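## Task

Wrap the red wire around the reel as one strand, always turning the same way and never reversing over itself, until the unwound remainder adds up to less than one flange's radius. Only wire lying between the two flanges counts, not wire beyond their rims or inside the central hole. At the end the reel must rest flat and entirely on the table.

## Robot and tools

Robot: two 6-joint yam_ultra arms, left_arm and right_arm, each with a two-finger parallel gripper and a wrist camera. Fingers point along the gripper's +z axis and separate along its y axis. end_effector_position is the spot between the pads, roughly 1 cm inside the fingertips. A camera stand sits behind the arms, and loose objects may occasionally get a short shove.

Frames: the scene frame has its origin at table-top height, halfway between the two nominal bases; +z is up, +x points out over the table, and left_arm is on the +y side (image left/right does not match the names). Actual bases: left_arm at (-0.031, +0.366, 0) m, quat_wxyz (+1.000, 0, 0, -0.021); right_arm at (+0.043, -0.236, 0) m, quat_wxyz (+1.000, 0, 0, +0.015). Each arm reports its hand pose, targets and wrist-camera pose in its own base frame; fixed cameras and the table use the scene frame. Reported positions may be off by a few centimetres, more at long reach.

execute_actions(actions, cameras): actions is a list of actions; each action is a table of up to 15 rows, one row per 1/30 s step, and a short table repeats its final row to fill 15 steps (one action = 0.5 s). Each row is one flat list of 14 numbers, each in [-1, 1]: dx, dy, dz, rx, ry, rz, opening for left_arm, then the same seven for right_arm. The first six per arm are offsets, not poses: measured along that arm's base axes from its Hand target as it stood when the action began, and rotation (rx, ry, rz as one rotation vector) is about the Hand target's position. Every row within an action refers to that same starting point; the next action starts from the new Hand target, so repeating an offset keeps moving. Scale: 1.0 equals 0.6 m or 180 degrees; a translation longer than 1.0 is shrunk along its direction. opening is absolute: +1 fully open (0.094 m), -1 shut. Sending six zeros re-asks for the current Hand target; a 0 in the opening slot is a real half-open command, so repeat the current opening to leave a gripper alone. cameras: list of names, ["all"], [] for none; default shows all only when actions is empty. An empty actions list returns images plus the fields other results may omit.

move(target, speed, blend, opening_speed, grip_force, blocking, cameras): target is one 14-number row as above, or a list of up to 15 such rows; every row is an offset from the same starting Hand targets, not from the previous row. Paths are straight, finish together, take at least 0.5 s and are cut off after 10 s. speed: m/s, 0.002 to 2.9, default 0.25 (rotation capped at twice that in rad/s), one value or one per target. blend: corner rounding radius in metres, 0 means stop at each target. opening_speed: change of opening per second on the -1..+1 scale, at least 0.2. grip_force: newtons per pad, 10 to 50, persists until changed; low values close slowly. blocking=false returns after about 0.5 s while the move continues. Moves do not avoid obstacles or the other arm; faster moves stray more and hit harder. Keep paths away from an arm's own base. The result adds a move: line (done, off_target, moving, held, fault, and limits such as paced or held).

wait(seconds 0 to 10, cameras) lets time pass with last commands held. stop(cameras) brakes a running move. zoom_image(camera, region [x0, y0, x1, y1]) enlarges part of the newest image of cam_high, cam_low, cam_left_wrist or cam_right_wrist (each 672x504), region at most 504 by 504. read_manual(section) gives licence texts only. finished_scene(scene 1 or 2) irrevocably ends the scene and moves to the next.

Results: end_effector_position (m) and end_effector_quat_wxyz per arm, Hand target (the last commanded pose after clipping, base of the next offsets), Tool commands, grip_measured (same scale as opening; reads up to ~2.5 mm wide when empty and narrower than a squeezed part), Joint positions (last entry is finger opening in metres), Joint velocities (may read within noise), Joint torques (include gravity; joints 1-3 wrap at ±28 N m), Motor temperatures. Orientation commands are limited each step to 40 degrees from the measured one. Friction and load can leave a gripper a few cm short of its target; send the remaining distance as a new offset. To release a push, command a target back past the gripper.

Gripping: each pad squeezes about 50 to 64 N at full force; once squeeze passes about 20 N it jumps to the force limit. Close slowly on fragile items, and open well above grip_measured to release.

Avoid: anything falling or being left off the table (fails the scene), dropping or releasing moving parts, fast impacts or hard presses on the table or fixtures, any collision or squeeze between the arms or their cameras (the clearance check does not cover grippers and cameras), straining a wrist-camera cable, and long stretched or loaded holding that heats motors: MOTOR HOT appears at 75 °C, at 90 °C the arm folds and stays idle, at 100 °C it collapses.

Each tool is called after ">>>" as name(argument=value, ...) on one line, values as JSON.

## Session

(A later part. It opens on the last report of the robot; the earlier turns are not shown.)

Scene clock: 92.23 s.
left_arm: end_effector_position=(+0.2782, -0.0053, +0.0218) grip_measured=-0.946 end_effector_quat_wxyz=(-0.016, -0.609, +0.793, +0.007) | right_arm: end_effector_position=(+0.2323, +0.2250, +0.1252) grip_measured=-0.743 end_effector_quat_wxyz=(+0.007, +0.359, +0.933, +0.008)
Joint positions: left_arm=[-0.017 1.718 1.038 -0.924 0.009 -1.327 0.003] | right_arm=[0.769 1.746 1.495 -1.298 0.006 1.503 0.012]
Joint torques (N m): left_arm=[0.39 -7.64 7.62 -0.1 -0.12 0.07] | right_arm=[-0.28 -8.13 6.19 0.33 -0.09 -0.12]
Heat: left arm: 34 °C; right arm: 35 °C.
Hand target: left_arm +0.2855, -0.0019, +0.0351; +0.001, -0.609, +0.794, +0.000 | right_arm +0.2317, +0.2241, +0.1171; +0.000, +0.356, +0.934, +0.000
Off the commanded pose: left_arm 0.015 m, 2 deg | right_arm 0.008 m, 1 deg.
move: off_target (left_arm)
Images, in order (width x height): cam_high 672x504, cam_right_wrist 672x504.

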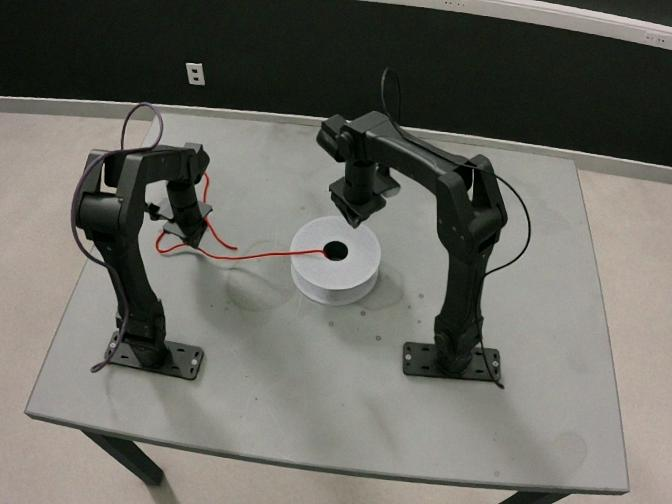

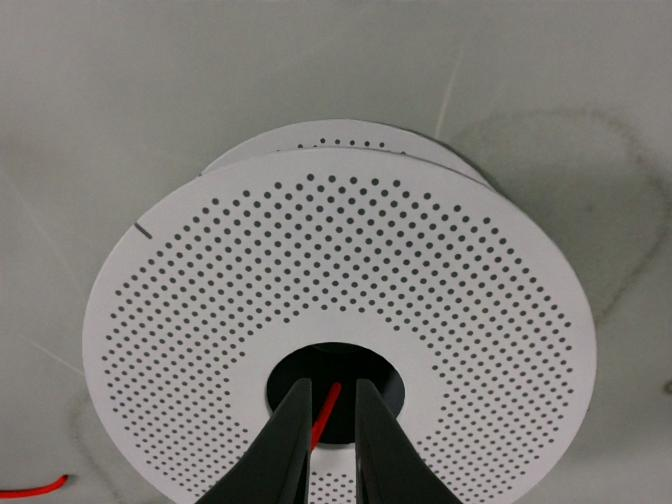

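>>> move(target=[0,0.06,0,0,0,0,-0.95,0,0,0,0,0,0,-0.745], speed=0.08, cameras=["cam_right_wrist","cam_high"])

>>> zoom_image(camera="cam_right_wrist", region=[230, 320, 430, 500])

>>> zoom_image(camera="cam_high", region=[150, 150, 400, 320])

Scene clock: 94.40 s.
left_arm: end_effector_position=(+0.2790, +0.0300, +0.0237) grip_measured=-0.947 end_effector_quat_wxyz=(-0.015, -0.609, +0.793, +0.003) | right_arm: end_effector_position=(+0.2323, +0.2250, +0.1252) grip_measured=-0.743 end_effector_quat_wxyz=(+0.007, +0.359, +0.933, +0.008)
Joint positions: left_arm=[0.11 1.718 1.046 -0.927 0.01 -1.201 0.002] | right_arm=[0.769 1.746 1.495 -1.298 0.006 1.503 0.012]
Joint torques (N m): left_arm=[0.36 -7.12 7.66 -0.09 -0.12 0.09] | right_arm=[-0.32 -8.14 6.19 0.35 -0.08 -0.11]
Heat: left arm: 34 °C; right arm: 35 °C.
Hand target: left_arm +0.2854, +0.0341, +0.0351; +0.001, -0.609, +0.794, +0.000 | right_arm +0.2317, +0.2241, +0.1171; +0.000, +0.356, +0.934, +0.000
Off the commanded pose: left_arm 0.014 m, 2 deg | right_arm 0.008 m, 1 deg.
move: off_target (left_arm)
Images, in order (width x height): cam_high 672x504, cam_right_wrist 672x504.

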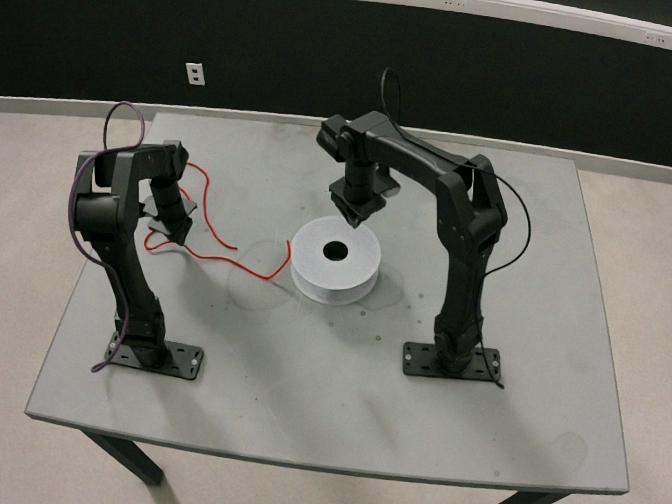

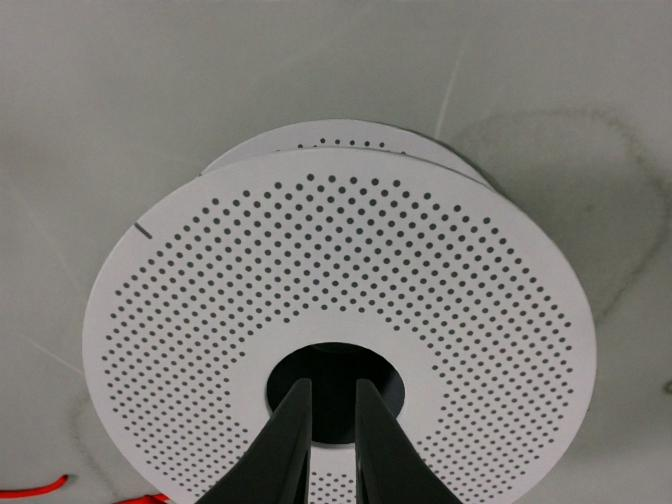

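Scaled by 2.520 from the camera's 672x504 image, which has a finer 960x720 frame.

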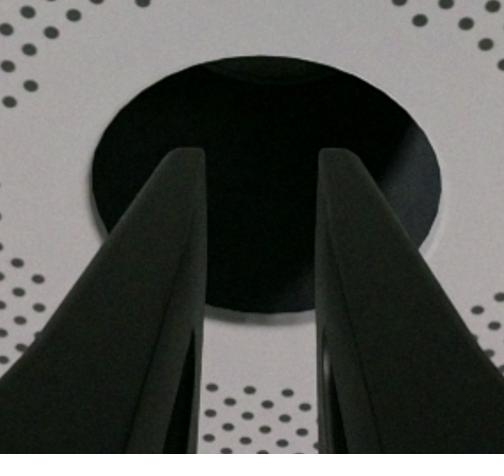

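Scaled by 2.016 from the camera's 672x504 image, which has a finer 960x720 frame.

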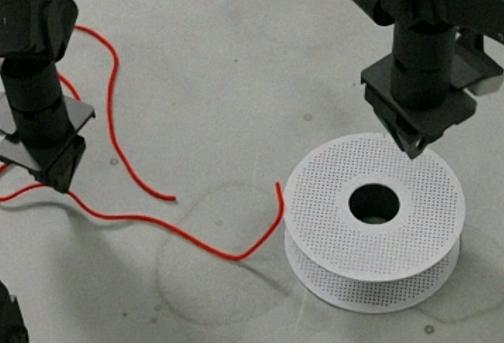

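>>> move(target=[0,0.1,0,0,0,0,-0.95,0,0,0.1,0,0,0,-0.3], speed=0.1, cameras=["cam_right_wrist","cam_high","cam_left_wrist"])

>>> zoom_image(camera="cam_high", region=[130, 150, 380, 320])

Scene clock: 106.83 s.
left_arm: end_effector_position=(+0.2815, +0.0899, +0.0314) grip_measured=-0.947 end_effector_quat_wxyz=(-0.002, -0.610, +0.792, -0.004) | right_arm: end_effector_position=(+0.2317, +0.2244, +0.1776) grip_measured=-0.302 end_effector_quat_wxyz=(+0.007, +0.359, +0.933, +0.008)
Joint positions: left_arm=[0.311 1.735 1.1 -0.937 0.009 -1.001 0.003] | right_arm=[0.769 1.764 1.725 -1.512 0.006 1.503 0.033]
Joint velocities: left_arm=[0.012 -0.012 0.017 -0.037 0.037 -0.022 0.005] | right_arm=[within noise]
Joint torques (N m): left_arm=[0.32 -5.19 7.95 -0.01 -0.11 0.07] | right_arm=[-0.43 -8.08 8.91 0.01 -0.06 -0.08]
Heat: left arm: 34 °C; right arm: 34 °C.
Hand target: left_arm +0.2855, +0.0941, +0.0352; +0.001, -0.609, +0.793, +0.000 | right_arm +0.2317, +0.2241, +0.1771; +0.000, +0.356, +0.934, +0.000
Off the commanded pose: left_arm 0.007 m, 1 deg | right_arm 0.000 m, 1 deg.
move: done
Images, in order (width x height): cam_high 672x504, cam_left_wrist 672x504, cam_right_wrist 672x504.

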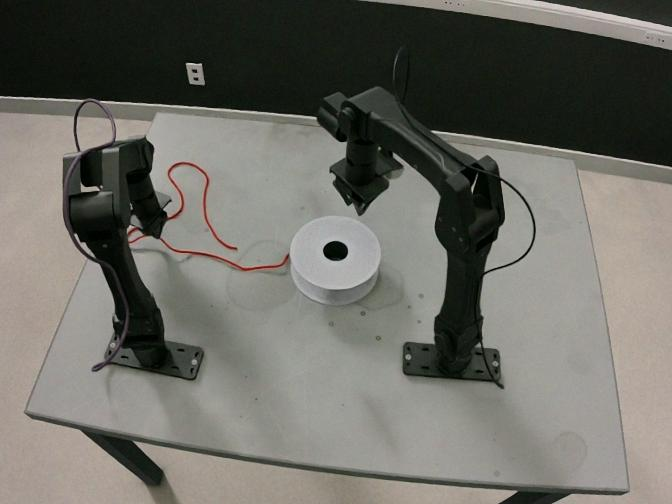

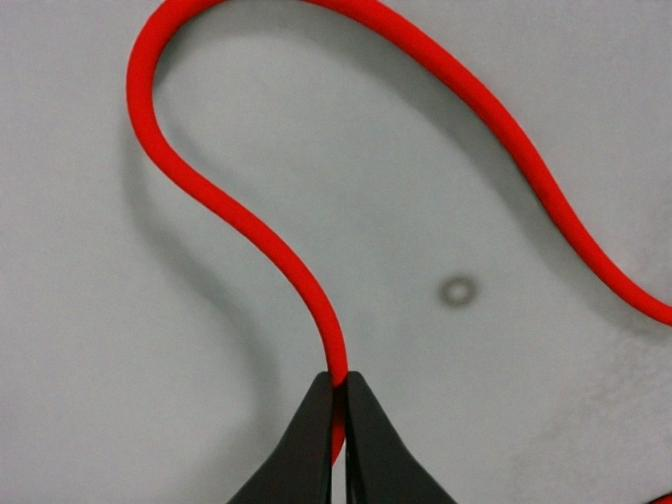

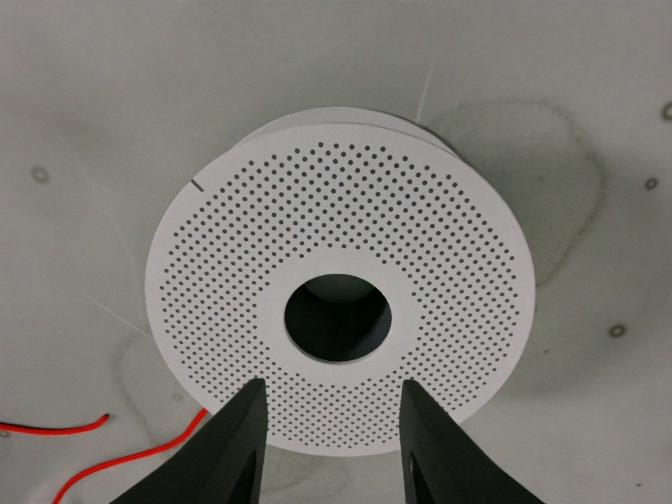

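Scaled by 2.016 from the camera's 672x504 image, which has a finer 960x720 frame.

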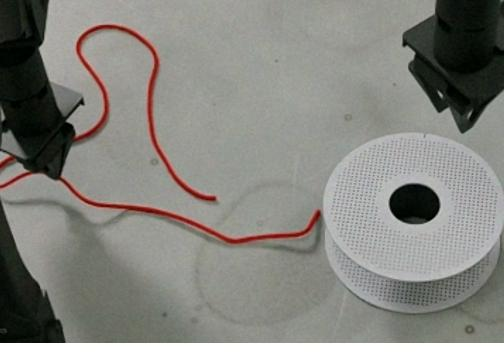

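>>> move(target=[0,0,0,0,0,0,-0.95,-0.09,0.326,-0.06,0,0,0.733,0], speed=0.2, cameras=["cam_right_wrist","cam_high"])

Scene clock: 119.50 s.
left_arm: end_effector_position=(+0.2813, +0.0898, +0.0314) grip_measured=-0.948 end_effector_quat_wxyz=(-0.003, -0.609, +0.793, -0.004) | right_arm: end_effector_position=(+0.1806, +0.4163, +0.1465) grip_measured=-0.002 end_effector_quat_wxyz=(-0.038, +0.702, -0.711, -0.012)
Joint positions: left_arm=[0.311 1.735 1.1 -0.938 0.009 -0.999 0.002] | right_arm=[1.162 2.293 2.374 -1.572 0.006 -0.397 0.047]
Joint velocities: left_arm=[0.007 -0.002 -0.007 -0.037 -0.081 -0.037 -0.004] | right_arm=[within noise]
Joint torques (N m): left_arm=[0.32 -5.19 7.95 -0.02 -0.11 0.06] | right_arm=[0.49 -11.96 9.13 0.26 -0.08 -0.09]
Heat: left arm: 33 °C; right arm: 34 °C.
Hand target: left_arm +0.2854, +0.0941, +0.0352; +0.001, -0.609, +0.793, +0.000 | right_arm +0.1777, +0.4197, +0.1411; +0.000, +0.708, -0.706, +0.000
Off the commanded pose: left_arm 0.007 m, 1 deg | right_arm 0.007 m, 5 deg.
joint sent to its limit (right arm) — joint 4 (wrist pitch), lower limit. The joint targets are off in orientation, not in position.
move: off_target (right_arm)
Images, in order (width x height): cam_high 672x504, cam_right_wrist 672x504.

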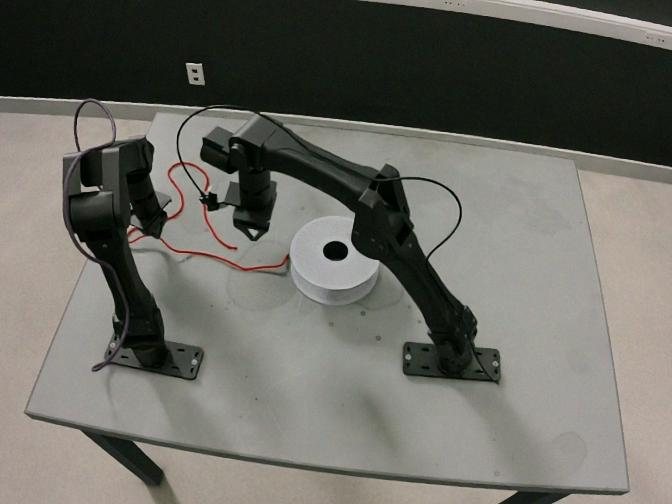

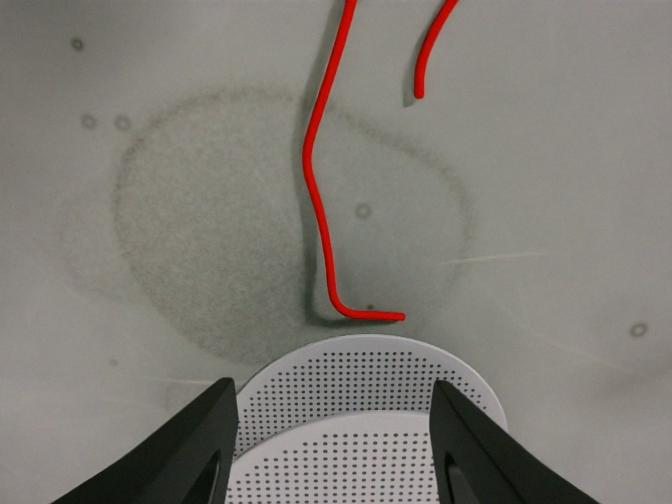

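>>> move(target=[0,0,0,0,0,0,-0.95,-0.003,-0.02,-0.16,0,0,0.06,0], speed=0.15, cameras=["cam_right_wrist"])

Scene clock: 123.87 s.
left_arm: end_effector_position=(+0.2813, +0.0898, +0.0314) grip_measured=-0.947 end_effector_quat_wxyz=(-0.003, -0.609, +0.793, -0.004) | right_arm: end_effector_position=(+0.1767, +0.4074, +0.0454) grip_measured=-0.002 end_effector_quat_wxyz=(+0.002, +0.769, -0.639, +0.004)
Joint positions: left_arm=[0.311 1.735 1.1 -0.938 0.009 -0.999 0.002] | right_arm=[1.162 2.293 1.97 -1.255 0.006 -0.592 0.047]
Joint torques (N m): left_arm=[0.31 -5.2 7.95 -0.01 -0.11 0.06] | right_arm=[-0.1 -15.02 5.97 0.33 -0.08 -0.1]
Heat: left arm: 33 °C; right arm: 34 °C.
Hand target: left_arm +0.2855, +0.0941, +0.0352; +0.001, -0.609, +0.793, +0.000 | right_arm +0.1759, +0.4077, +0.0451; +0.000, +0.772, -0.636, +0.000
Off the commanded pose: left_arm 0.007 m, 1 deg | right_arm 0.001 m, 1 deg.
move: done
Images, in order (width x height): cam_right_wrist 672x504.

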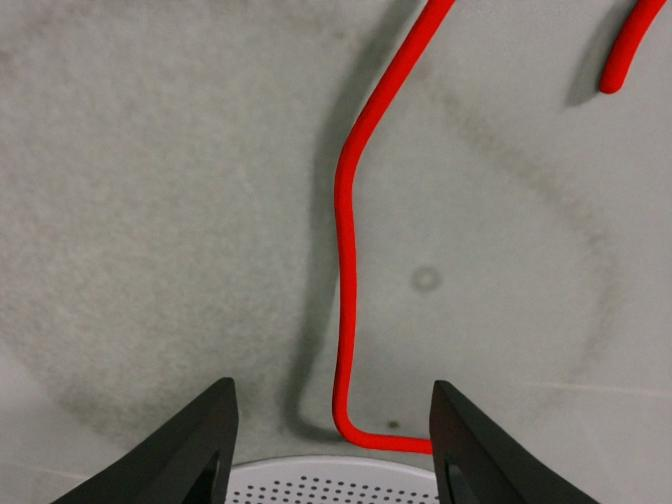

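>>> move(target=[[0,0,0,0,0,0,-0.95,0.002,0,-0.055,0,0,0,0],[0,0,0,0,0,0,-0.95,0.002,0,-0.055,0,0,0,-0.96]], speed=0.08, opening_speed=1.0, cameras=["cam_right_wrist","cam_low"])

Scene clock: 127.67 s.
left_arm: end_effector_position=(+0.2813, +0.0898, +0.0314) grip_measured=-0.949 end_effector_quat_wxyz=(-0.003, -0.609, +0.793, -0.004) | right_arm: end_effector_position=(+0.1777, +0.4097, +0.0217) grip_measured=-0.956 end_effector_quat_wxyz=(-0.008, +0.770, -0.638, +0.000)
Joint positions: left_arm=[0.311 1.735 1.1 -0.938 0.009 -0.999 0.002] | right_arm=[1.162 2.293 1.875 -1.137 0.006 -0.596 0.002]
Joint velocities: left_arm=[-0.012 0.002 0.002 -0.007 -0.051 0.022 0.016] | right_arm=[within noise]
Joint torques (N m): left_arm=[0.32 -5.18 7.97 -0.01 -0.11 0.05] | right_arm=[-0.39 -13.19 6.05 0.36 -0.08 -0.1]
Heat: left arm: 33 °C; right arm: 33 °C.
Hand target: left_arm +0.2855, +0.0941, +0.0352; +0.001, -0.609, +0.793, +0.000 | right_arm +0.1771, +0.4077, +0.0121; +0.000, +0.772, -0.636, +0.000
Off the commanded pose: left_arm 0.007 m, 1 deg | right_arm 0.010 m, 1 deg.
move: done
Images, in order (width x height): cam_low 672x504, cam_right_wrist 672x504.

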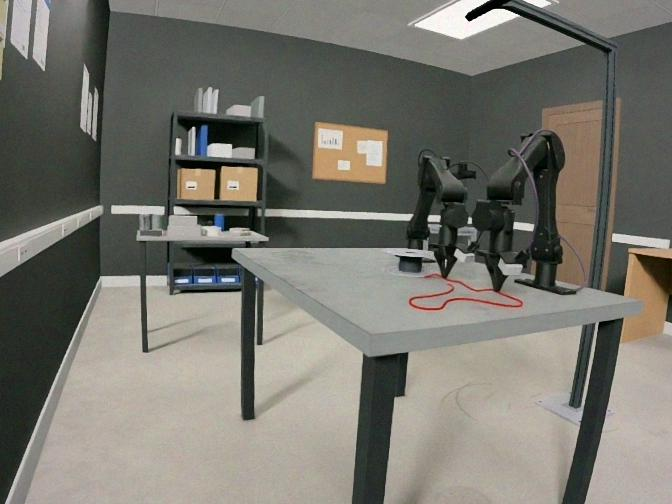

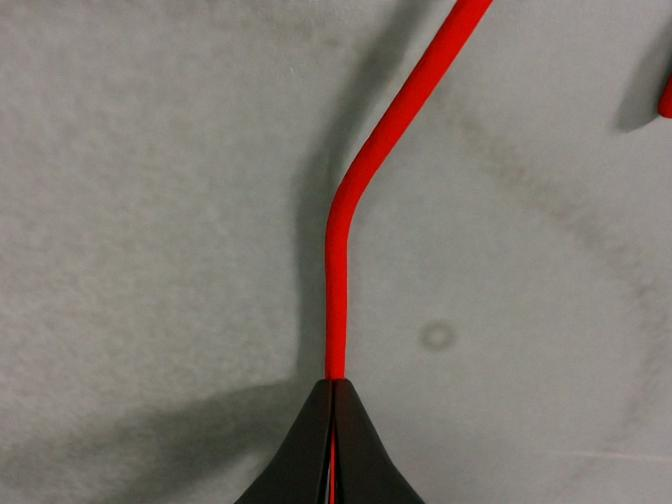

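>>> move(target=[[0,0,0,0,0,0,-0.7,0,0,0.01,0,0,0,-0.96],[-0.02,0.045,0,0,0,0,-0.7,0,0,0.01,0,0,0,-0.96],[-0.036,0.085,0,0,0,0,-0.7,0,0,0.01,0,0,0,-0.96],[-0.040,0.124,0,0,0,0,-0.7,0,0,0.01,0,0,0,-0.96]], speed=0.1, opening_speed=1.0, cameras=["cam_left_wrist","cam_right_wrist","cam_high"])

Scene clock: 137.00 s.
left_arm: end_effector_position=(+0.2580, +0.1643, +0.0317) grip_measured=-0.702 end_effector_quat_wxyz=(-0.001, -0.611, +0.792, -0.003) | right_arm: end_effector_position=(+0.1777, +0.4097, +0.0217) grip_measured=-0.958 end_effector_quat_wxyz=(-0.008, +0.770, -0.638, +0.000)
Joint positions: left_arm=[0.567 1.772 1.146 -0.946 0.006 -0.747 0.014] | right_arm=[1.162 2.293 1.875 -1.137 0.006 -0.596 0.002]
Joint torques (N m): left_arm=[0.17 -5.44 7.92 -0.01 -0.07 0.04] | right_arm=[-0.36 -13.57 7.34 0.17 -0.11 -0.09]
Heat: left arm: 33 °C; right arm: 33 °C.
Hand target: left_arm +0.2615, +0.1684, +0.0352; +0.001, -0.609, +0.794, +0.000 | right_arm +0.1771, +0.4077, +0.0181; +0.000, +0.772, -0.636, +0.000
Off the commanded pose: left_arm 0.006 m, 1 deg | right_arm 0.004 m, 1 deg.
move: done
Images, in order (width x height): cam_high 672x504, cam_left_wrist 672x504, cam_right_wrist 672x504.

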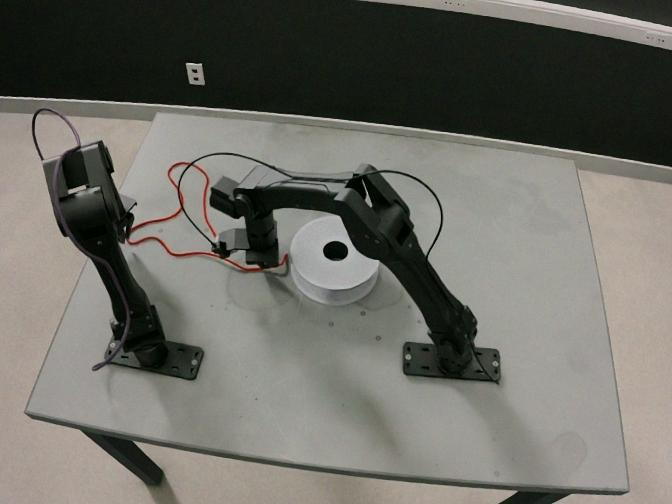

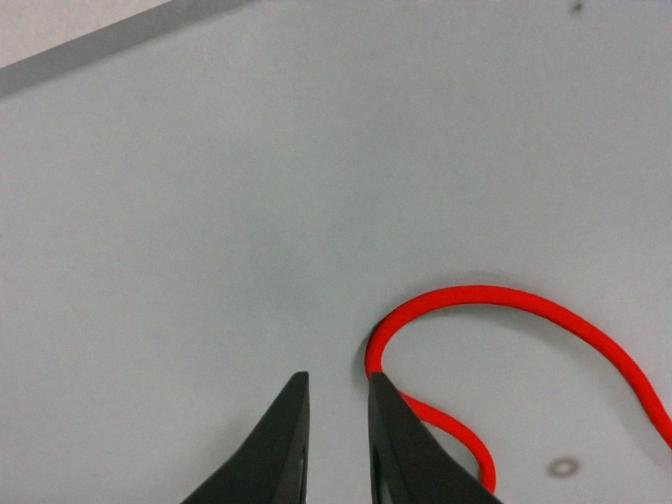

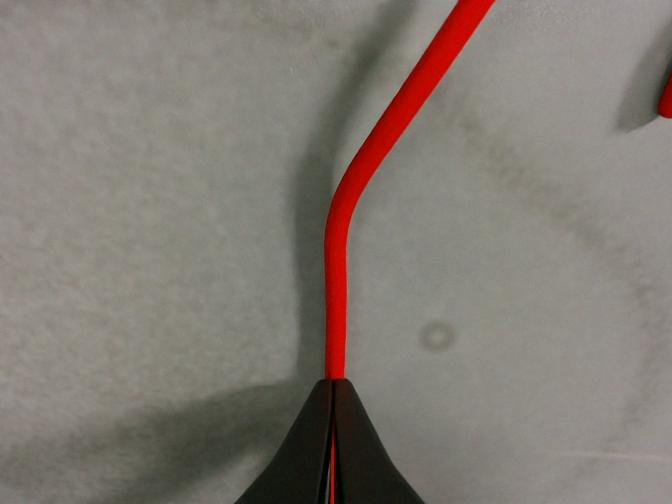

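>>> move(target=[0,0,0.08,0,0,0,0,0,0,0,0,0,0,-0.96], speed=0.1, cameras=["cam_left_wrist"])

Scene clock: 139.33 s.
left_arm: end_effector_position=(+0.2575, +0.1640, +0.0686) grip_measured=-0.002 end_effector_quat_wxyz=(-0.019, -0.610, +0.792, -0.001) | right_arm: end_effector_position=(+0.1777, +0.4097, +0.0217) grip_measured=-0.958 end_effector_quat_wxyz=(-0.008, +0.770, -0.638, +0.000)
Joint positions: left_arm=[0.567 1.761 1.285 -1.133 0.006 -0.746 0.047] | right_arm=[1.162 2.293 1.875 -1.137 0.006 -0.596 0.002]
Joint torques (N m): left_arm=[0.17 -8.31 7.97 -0.06 -0.07 0.06] | right_arm=[-0.34 -13.59 7.46 0.15 -0.1 -0.1]
Heat: left arm: 33 °C; right arm: 33 °C.
Hand target: left_arm +0.2614, +0.1684, +0.0831; +0.001, -0.609, +0.794, +0.000 | right_arm +0.1771, +0.4077, +0.0181; +0.000, +0.772, -0.636, +0.000
Off the commanded pose: left_arm 0.016 m, 2 deg | right_arm 0.004 m, 1 deg.
move: off_target (left_arm)
Images, in order (width x height): cam_left_wrist 672x504.

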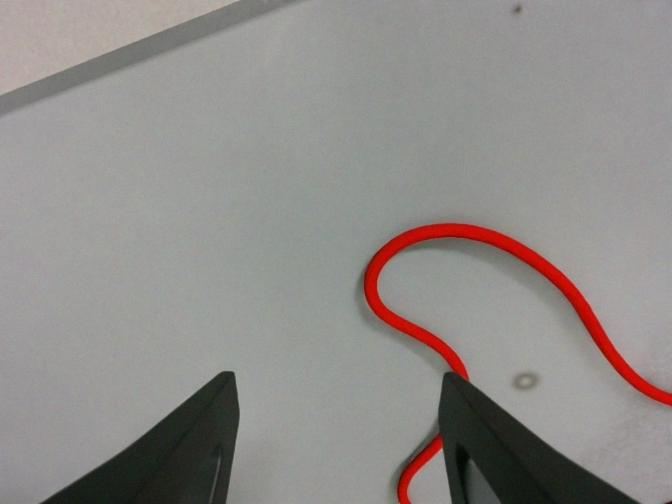

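>>> move(target=[[0.02,-0.006,-0.12,0,0,0,0,0,0,0,0,0,0,-0.96],[0.02,-0.006,-0.12,0,0,0,-0.96,0,0,0,0,0,0,-0.96]], speed=0.1, opening_speed=1.0, cameras=["cam_left_wrist"])

Scene clock: 143.20 s.
left_arm: end_effector_position=(+0.2715, +0.1653, +0.0140) grip_measured=-0.954 end_effector_quat_wxyz=(-0.001, -0.609, +0.793, -0.003) | right_arm: end_effector_position=(+0.1777, +0.4097, +0.0217) grip_measured=-0.958 end_effector_quat_wxyz=(-0.008, +0.770, -0.638, +0.000)
Joint positions: left_arm=[0.547 1.842 1.158 -0.888 0.006 -0.762 0.002] | right_arm=[1.162 2.293 1.875 -1.137 0.006 -0.596 0.002]
Joint velocities: left_arm=[-0.002 -0.007 0.007 0.051 -0.007 0.022 0.008] | right_arm=[-0.017 -0.017 -0.002 -0.051 -0.081 0.007 -0.006]
Joint torques (N m): left_arm=[-0.62 -6.11 4.89 0.27 -0.06 -0.06] | right_arm=[-0.32 -13.53 7.42 0.16 -0.08 -0.09]
Heat: left arm: 33 °C; right arm: 33 °C.
Hand target: left_arm +0.2735, +0.1649, +0.0111; +0.001, -0.609, +0.794, +0.000 | right_arm +0.1771, +0.4077, +0.0181; +0.000, +0.772, -0.636, +0.000
Off the commanded pose: left_arm 0.004 m, 0 deg | right_arm 0.004 m, 1 deg.
move: done
Images, in order (width x height): cam_left_wrist 672x504.

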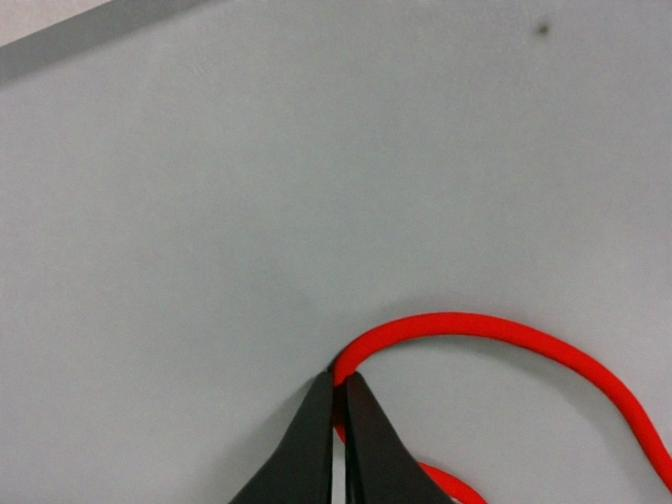

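>>> move(target=[[-0.076,-0.107,0.04,0,0,0,-0.96,-0.187,-0.051,0.028,0,0,-0.03,-0.96],[-0.1425,-0.306,0.04,0,0,0,-0.96,-0.162,-0.285,0.028,0,0,-0.05,-0.96],[-0.159,-0.4415,0.04,0,0,0,-0.96,-0.137,-0.401,0.028,0,0,-0.05,-0.96]], speed=0.1, blend=[0.02,0.02,0], cameras=["all"])

Scene clock: 153.83 s.
left_arm: end_effector_position=(+0.1717, -0.0960, +0.0304) grip_measured=-0.958 end_effector_quat_wxyz=(-0.005, -0.608, +0.794, +0.006) | right_arm: end_effector_position=(+0.0981, +0.1720, +0.0347) grip_measured=-0.960 end_effector_quat_wxyz=(-0.004, +0.718, -0.696, +0.004)
Joint positions: left_arm=[-0.51 1.371 0.738 -0.953 0.005 -1.818 0.002] | right_arm=[1.055 1.346 0.738 -0.956 0.009 -0.547 0.002]
Joint torques (N m): left_arm=[-0.72 -2.47 7.84 0.06 -0.08 -0.04] | right_arm=[-0.68 -6.43 5.86 0.11 -0.12 -0.07]
Heat: left arm: 33 °C; right arm: 34 °C.
Hand target: left_arm +0.1781, -0.1001, +0.0352; +0.001, -0.609, +0.794, +0.000 | right_arm +0.0950, +0.1672, +0.0350; +0.000, +0.719, -0.695, +0.000
Off the commanded pose: left_arm 0.009 m, 1 deg | right_arm 0.006 m, 1 deg.
move: done

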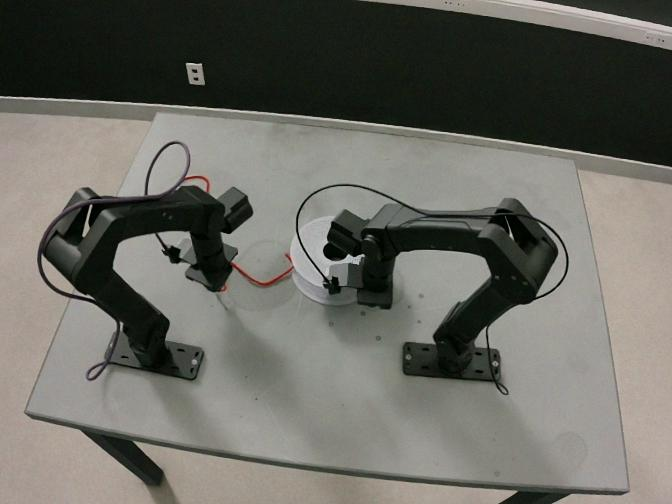

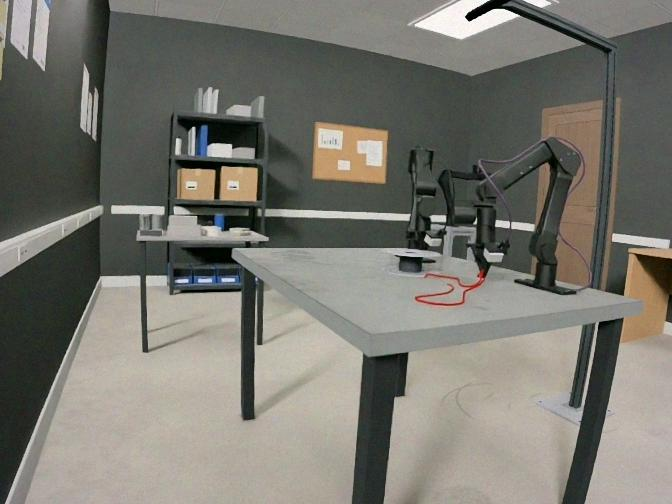

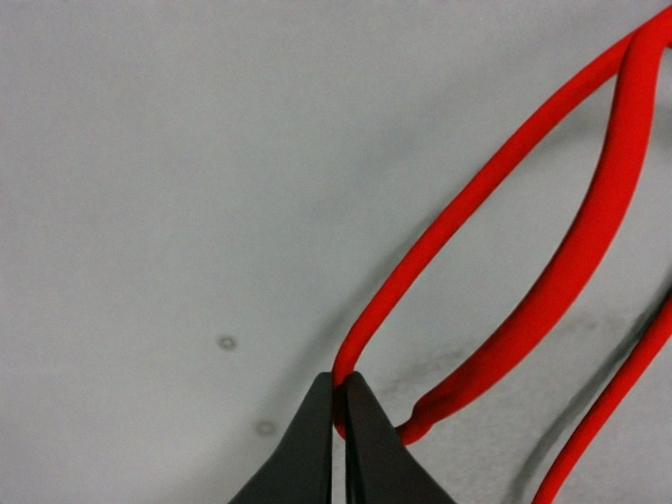

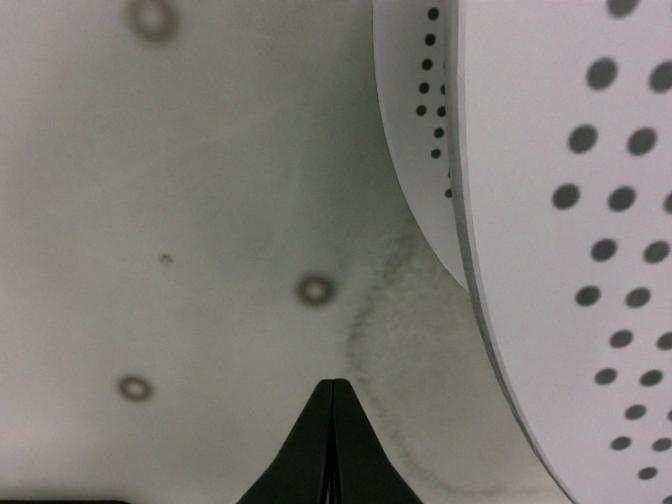

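>>> zoom_image(camera="cam_high", region=[150, 160, 380, 320])

>>> zoom_image(camera="cam_low", region=[370, 235, 520, 320])

Scaled by 2.191 from the camera's 672x504 image, which has a finer 960x720 frame.

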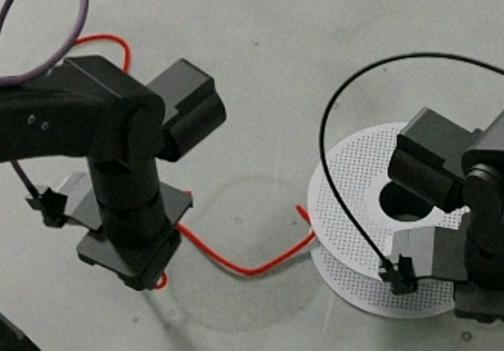

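Scaled by 3.360 from the camera's 672x504 image, which has a finer 960x720 frame.

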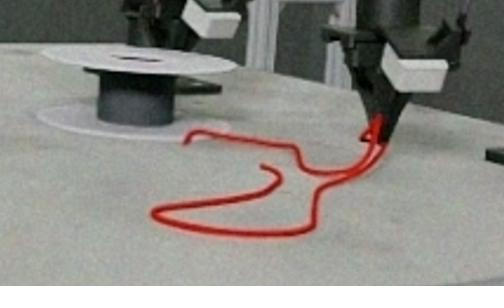

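>>> move(target=[[0.02,0.15,0,0,0,0,-1,0,0,0.15,0,0,0,0],[0.02,0.15,0,0,0,0,-1,0.09,0.35,0.18,0,0,0,0]], speed=0.2, blend=[0.03,0], cameras=["all"])

Scene clock: 159.73 s.
left_arm: end_effector_position=(+0.1927, -0.0118, +0.0328) grip_measured=-0.967 end_effector_quat_wxyz=(+0.000, -0.608, +0.794, +0.000) | right_arm: end_effector_position=(+0.1520, +0.3741, +0.1457) grip_measured=-0.002 end_effector_quat_wxyz=(-0.009, +0.720, -0.694, +0.001)
Joint positions: left_arm=[-0.067 1.335 0.722 -0.958 -0.001 -1.375 0.002] | right_arm=[1.186 2.098 2.055 -1.512 0.009 -0.422 0.047]
Joint torques (N m): left_arm=[0.66 -3.99 5.16 0 -0.01 0.07] | right_arm=[0.5 -10.7 9.2 0.1 -0.08 0.1]
Heat: left arm: 33 °C; right arm: 34 °C.
Hand target: left_arm +0.1901, -0.0100, +0.0351; +0.001, -0.609, +0.793, +0.000 | right_arm +0.1489, +0.3771, +0.1429; +0.000, +0.719, -0.695, +0.000
Off the commanded pose: left_arm 0.004 m, 0 deg | right_arm 0.005 m, 1 deg.
move: done

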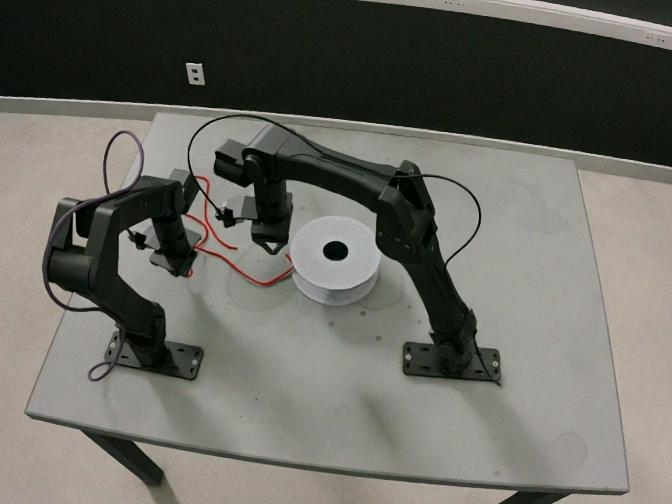

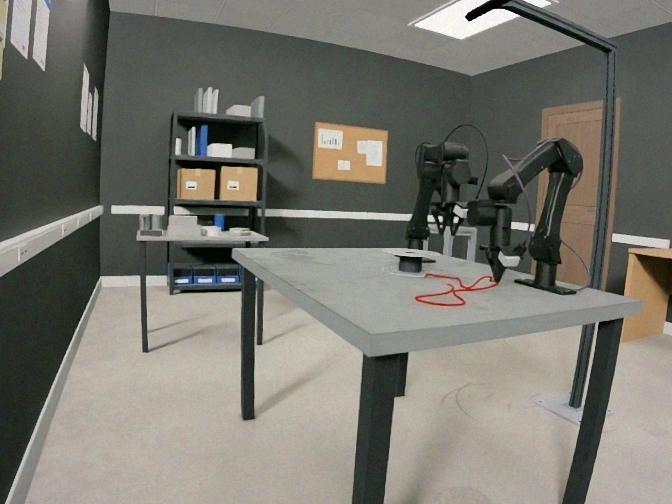

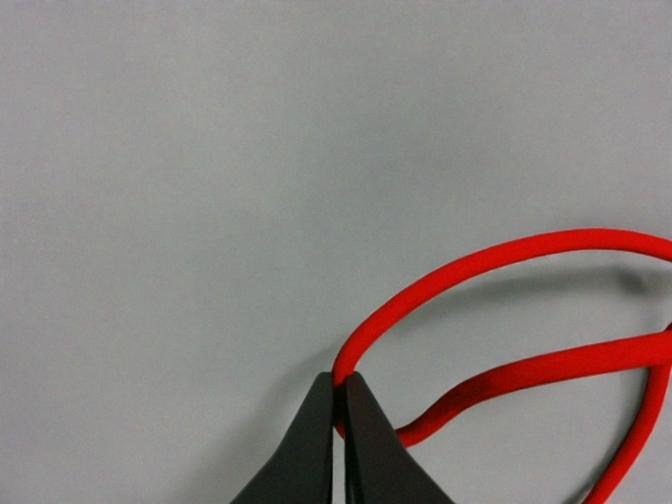

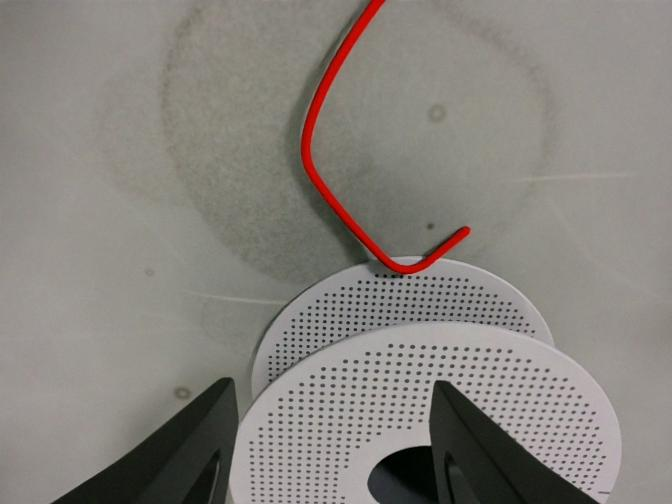

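>>> move(target=[0.03,0.12,0,0,0,0,-1,0,0,0,0,0,-0.35,0], speed=0.15, cameras=["all"])

Scene clock: 168.27 s.
left_arm: end_effector_position=(+0.1975, +0.0569, +0.0305) grip_measured=-0.967 end_effector_quat_wxyz=(-0.014, -0.608, +0.794, +0.005) | right_arm: end_effector_position=(+0.1520, +0.3740, +0.1457) grip_measured=-0.002 end_effector_quat_wxyz=(+0.008, -0.252, +0.968, +0.003)
Joint positions: left_arm=[0.277 1.422 0.78 -0.958 0.001 -1.031 0.002] | right_arm=[1.186 2.098 2.055 -1.513 0.009 0.677 0.047]
Joint torques (N m): left_arm=[0.68 -2.85 7.86 0.19 -0.02 0.08] | right_arm=[0.53 -10.92 9.18 0.1 -0.12 0.11]
Motor temperatures (°C): left_arm=[28 32 33 25 23 25 26] | right_arm=[24 35 29 32 23 24 23]
Heat: left arm: 33 °C; right arm: 35 °C.
Hand target: left_arm +0.2081, +0.0620, +0.0351; +0.001, -0.609, +0.794, +0.000 | right_arm +0.1489, +0.3771, +0.1429; +0.000, -0.250, +0.968, +0.000
Off the commanded pose: left_arm 0.013 m, 2 deg | right_arm 0.005 m, 1 deg.
move: off_target (left_arm)

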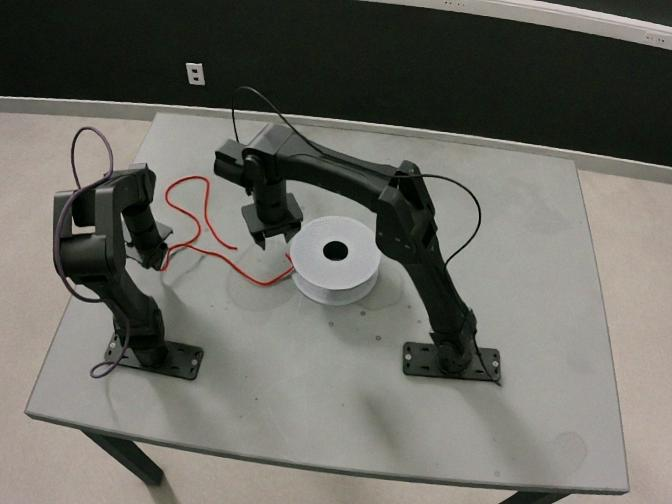

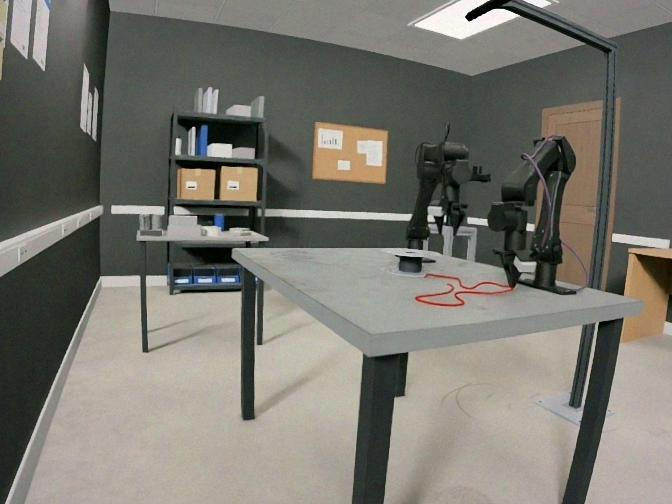

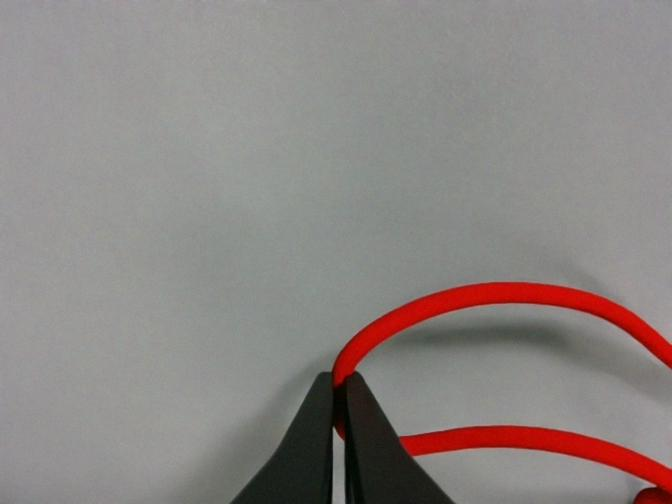

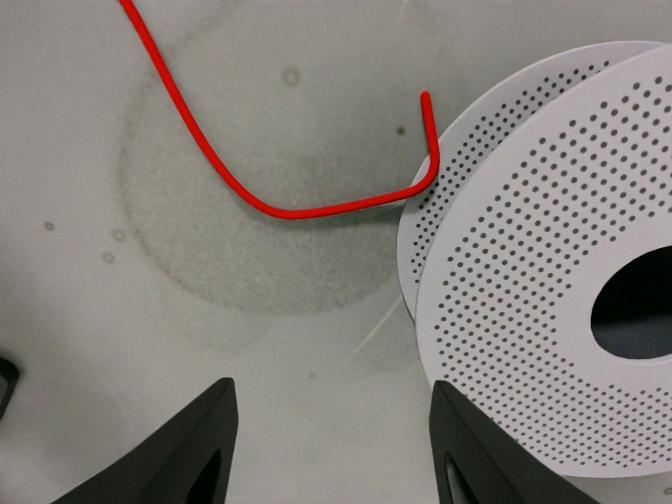

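>>> move(target=[[0,0,0,0,0,0,-1,0.012,-0.012,-0.13,0,0,0.556,0],[0,0,0,0,0,0,-1,0.012,-0.012,-0.22,0,0,0.556,0]], speed=0.15, cameras=["cam_right_wrist"])

Scene clock: 177.53 s.
left_arm: end_effector_position=(+0.1975, +0.0569, +0.0305) grip_measured=-0.967 end_effector_quat_wxyz=(-0.014, -0.608, +0.794, +0.005) | right_arm: end_effector_position=(+0.1557, +0.3731, +0.0217) grip_measured=-0.002 end_effector_quat_wxyz=(-0.011, +0.902, -0.431, +0.003)
Joint positions: left_arm=[0.277 1.422 0.78 -0.958 0.001 -1.031 0.002] | right_arm=[1.176 2.118 1.589 -1.021 0.007 -1.075 0.047]
Joint torques (N m): left_arm=[0.66 -2.85 7.83 0.2 -0.03 0.07] | right_arm=[-0.79 -11.15 6.06 0.39 -0.1 -0.1]
Heat: left arm: 33 °C; right arm: 36 °C.
Hand target: left_arm +0.2081, +0.0620, +0.0351; +0.001, -0.609, +0.793, +0.000 | right_arm +0.1561, +0.3700, +0.0109; +0.000, +0.903, -0.430, -0.001
Off the commanded pose: left_arm 0.013 m, 2 deg | right_arm 0.011 m, 1 deg.
move: off_target (left_arm, right_arm)
Images, in order (width x height): cam_right_wrist 672x504.

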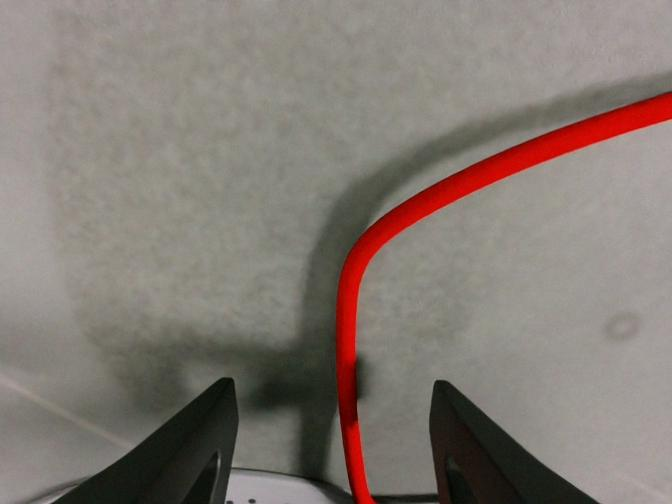

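>>> move(target=[[0,0,0,0,0,0,-1,0,0.003,0,0,0,0,-1],[0,0,0,0,0,0,-1,0,0.003,0.07,0,0,0,-1]], speed=0.1, opening_speed=1.0, cameras=["cam_right_wrist","cam_low"])

Scene clock: 181.23 s.
left_arm: end_effector_position=(+0.1975, +0.0569, +0.0305) grip_measured=-0.967 end_effector_quat_wxyz=(-0.014, -0.608, +0.794, +0.005) | right_arm: end_effector_position=(+0.1542, +0.3693, +0.0426) grip_measured=-0.982 end_effector_quat_wxyz=(+0.008, +0.903, -0.431, +0.004)
Joint positions: left_arm=[0.277 1.422 0.78 -0.958 0.001 -1.031 0.002] | right_arm=[1.176 2.118 1.675 -1.144 0.007 -1.075 0.001]
Joint torques (N m): left_arm=[0.66 -2.86 7.84 0.19 -0.03 0.07] | right_arm=[-0.64 -13.98 8.99 -0.01 -0.1 -0.08]
Heat: left arm: 33 °C; right arm: 35 °C.
Hand target: left_arm +0.2081, +0.0620, +0.0351; +0.001, -0.609, +0.793, +0.000 | right_arm +0.1561, +0.3718, +0.0529; +0.000, +0.903, -0.430, -0.001
Off the commanded pose: left_arm 0.013 m, 2 deg | right_arm 0.011 m, 1 deg.
move: off_target (left_arm, right_arm)
Images, in order (width x height): cam_low 672x504, cam_right_wrist 672x504.

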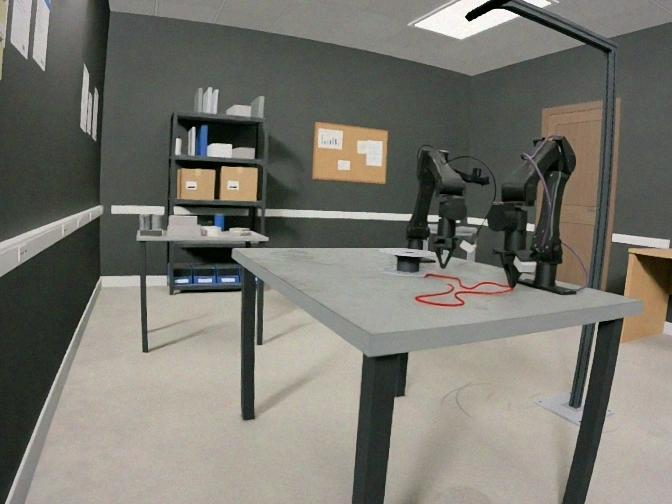

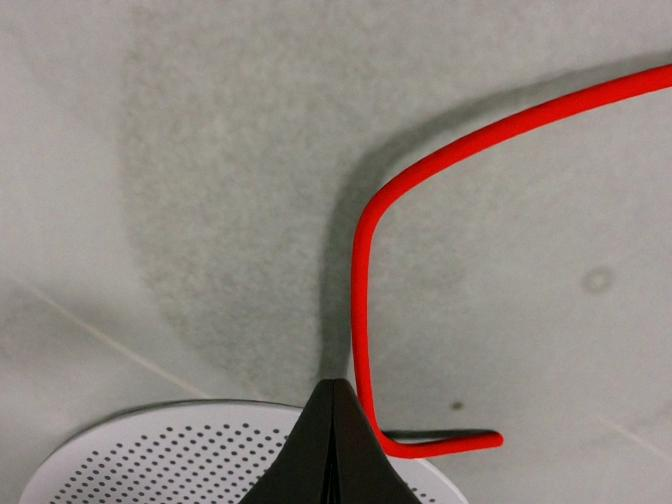

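>>> move(target=[[0,0,0,0,0,0,-1,0.01,0,0,0,0,0,-0.4],[0,0,0,0,0,0,-1,0.01,0.003,-0.08,0,0,0,-0.4]], speed=0.1, opening_speed=1.0, cameras=["cam_right_wrist"])

Scene clock: 184.17 s.
left_arm: end_effector_position=(+0.1975, +0.0569, +0.0305) grip_measured=-0.967 end_effector_quat_wxyz=(-0.014, -0.608, +0.794, +0.005) | right_arm: end_effector_position=(+0.1630, +0.3765, +0.0163) grip_measured=-0.402 end_effector_quat_wxyz=(-0.011, +0.902, -0.432, +0.003)
Joint positions: left_arm=[0.277 1.422 0.78 -0.958 0.001 -1.031 0.002] | right_arm=[1.163 2.146 1.61 -1.013 0.007 -1.086 0.028]
Joint torques (N m): left_arm=[0.68 -2.86 7.84 0.2 -0.03 0.07] | right_arm=[-0.47 -11.33 6.04 0.36 -0.11 -0.11]
Heat: left arm: 33 °C; right arm: 35 °C.
Hand target: left_arm +0.2081, +0.0620, +0.0351; +0.001, -0.609, +0.793, +0.000 | right_arm +0.1622, +0.3736, +0.0050; +0.000, +0.903, -0.430, -0.001
Off the commanded pose: left_arm 0.013 m, 2 deg | right_arm 0.012 m, 1 deg.
move: off_target (left_arm, right_arm)
Images, in order (width x height): cam_right_wrist 672x504.

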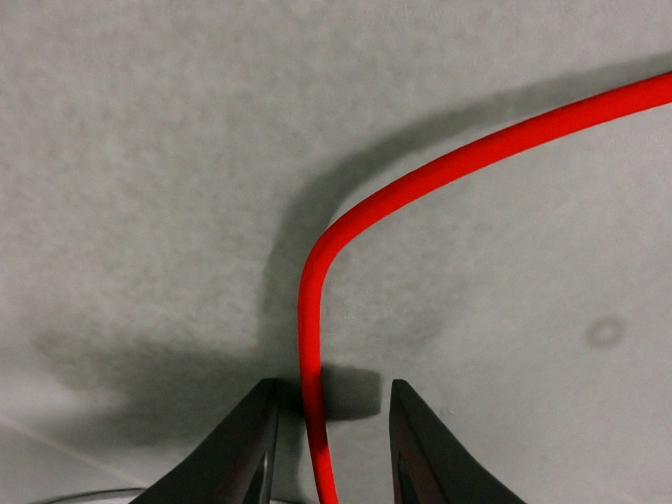

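>>> move(target=[[0,0,0,0,0,0,-1,0,0,-0.013,0,0,0,-0.4],[0,0,0,0,0,0,-1,0,0,-0.013,0,0,0,-1]], speed=0.05, opening_speed=1.0, cameras=["cam_right_wrist"])

Scene clock: 186.50 s.
left_arm: end_effector_position=(+0.1975, +0.0569, +0.0305) grip_measured=-0.967 end_effector_quat_wxyz=(-0.014, -0.608, +0.794, +0.005) | right_arm: end_effector_position=(+0.1635, +0.3777, +0.0144) grip_measured=-0.925 end_effector_quat_wxyz=(-0.015, +0.902, -0.432, +0.003)
Joint positions: left_arm=[0.277 1.422 0.78 -0.958 0.001 -1.031 0.002] | right_arm=[1.163 2.146 1.602 -0.998 0.007 -1.086 0.004]
Joint torques (N m): left_arm=[0.66 -2.85 7.84 0.19 -0.03 0.07] | right_arm=[-0.47 -10.52 5.24 0.48 -0.11 -0.09]
Heat: left arm: 33 °C; right arm: 35 °C.
Hand target: left_arm +0.2081, +0.0620, +0.0351; +0.001, -0.609, +0.793, +0.000 | right_arm +0.1622, +0.3735, -0.0029; +0.000, +0.903, -0.430, -0.001
Off the commanded pose: left_arm 0.013 m, 2 deg | right_arm 0.018 m, 2 deg.
move: off_target (left_arm, right_arm); target 2's new opening was sent with right_arm's hand 0.018 m and 2 deg from that target
Images, in order (width x height): cam_right_wrist 672x504.

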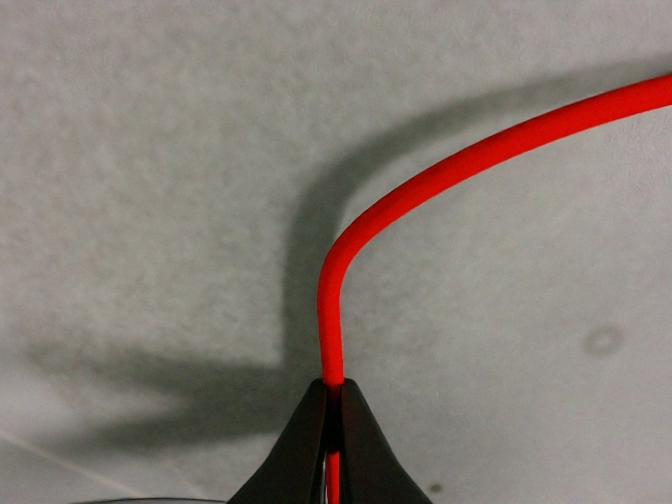

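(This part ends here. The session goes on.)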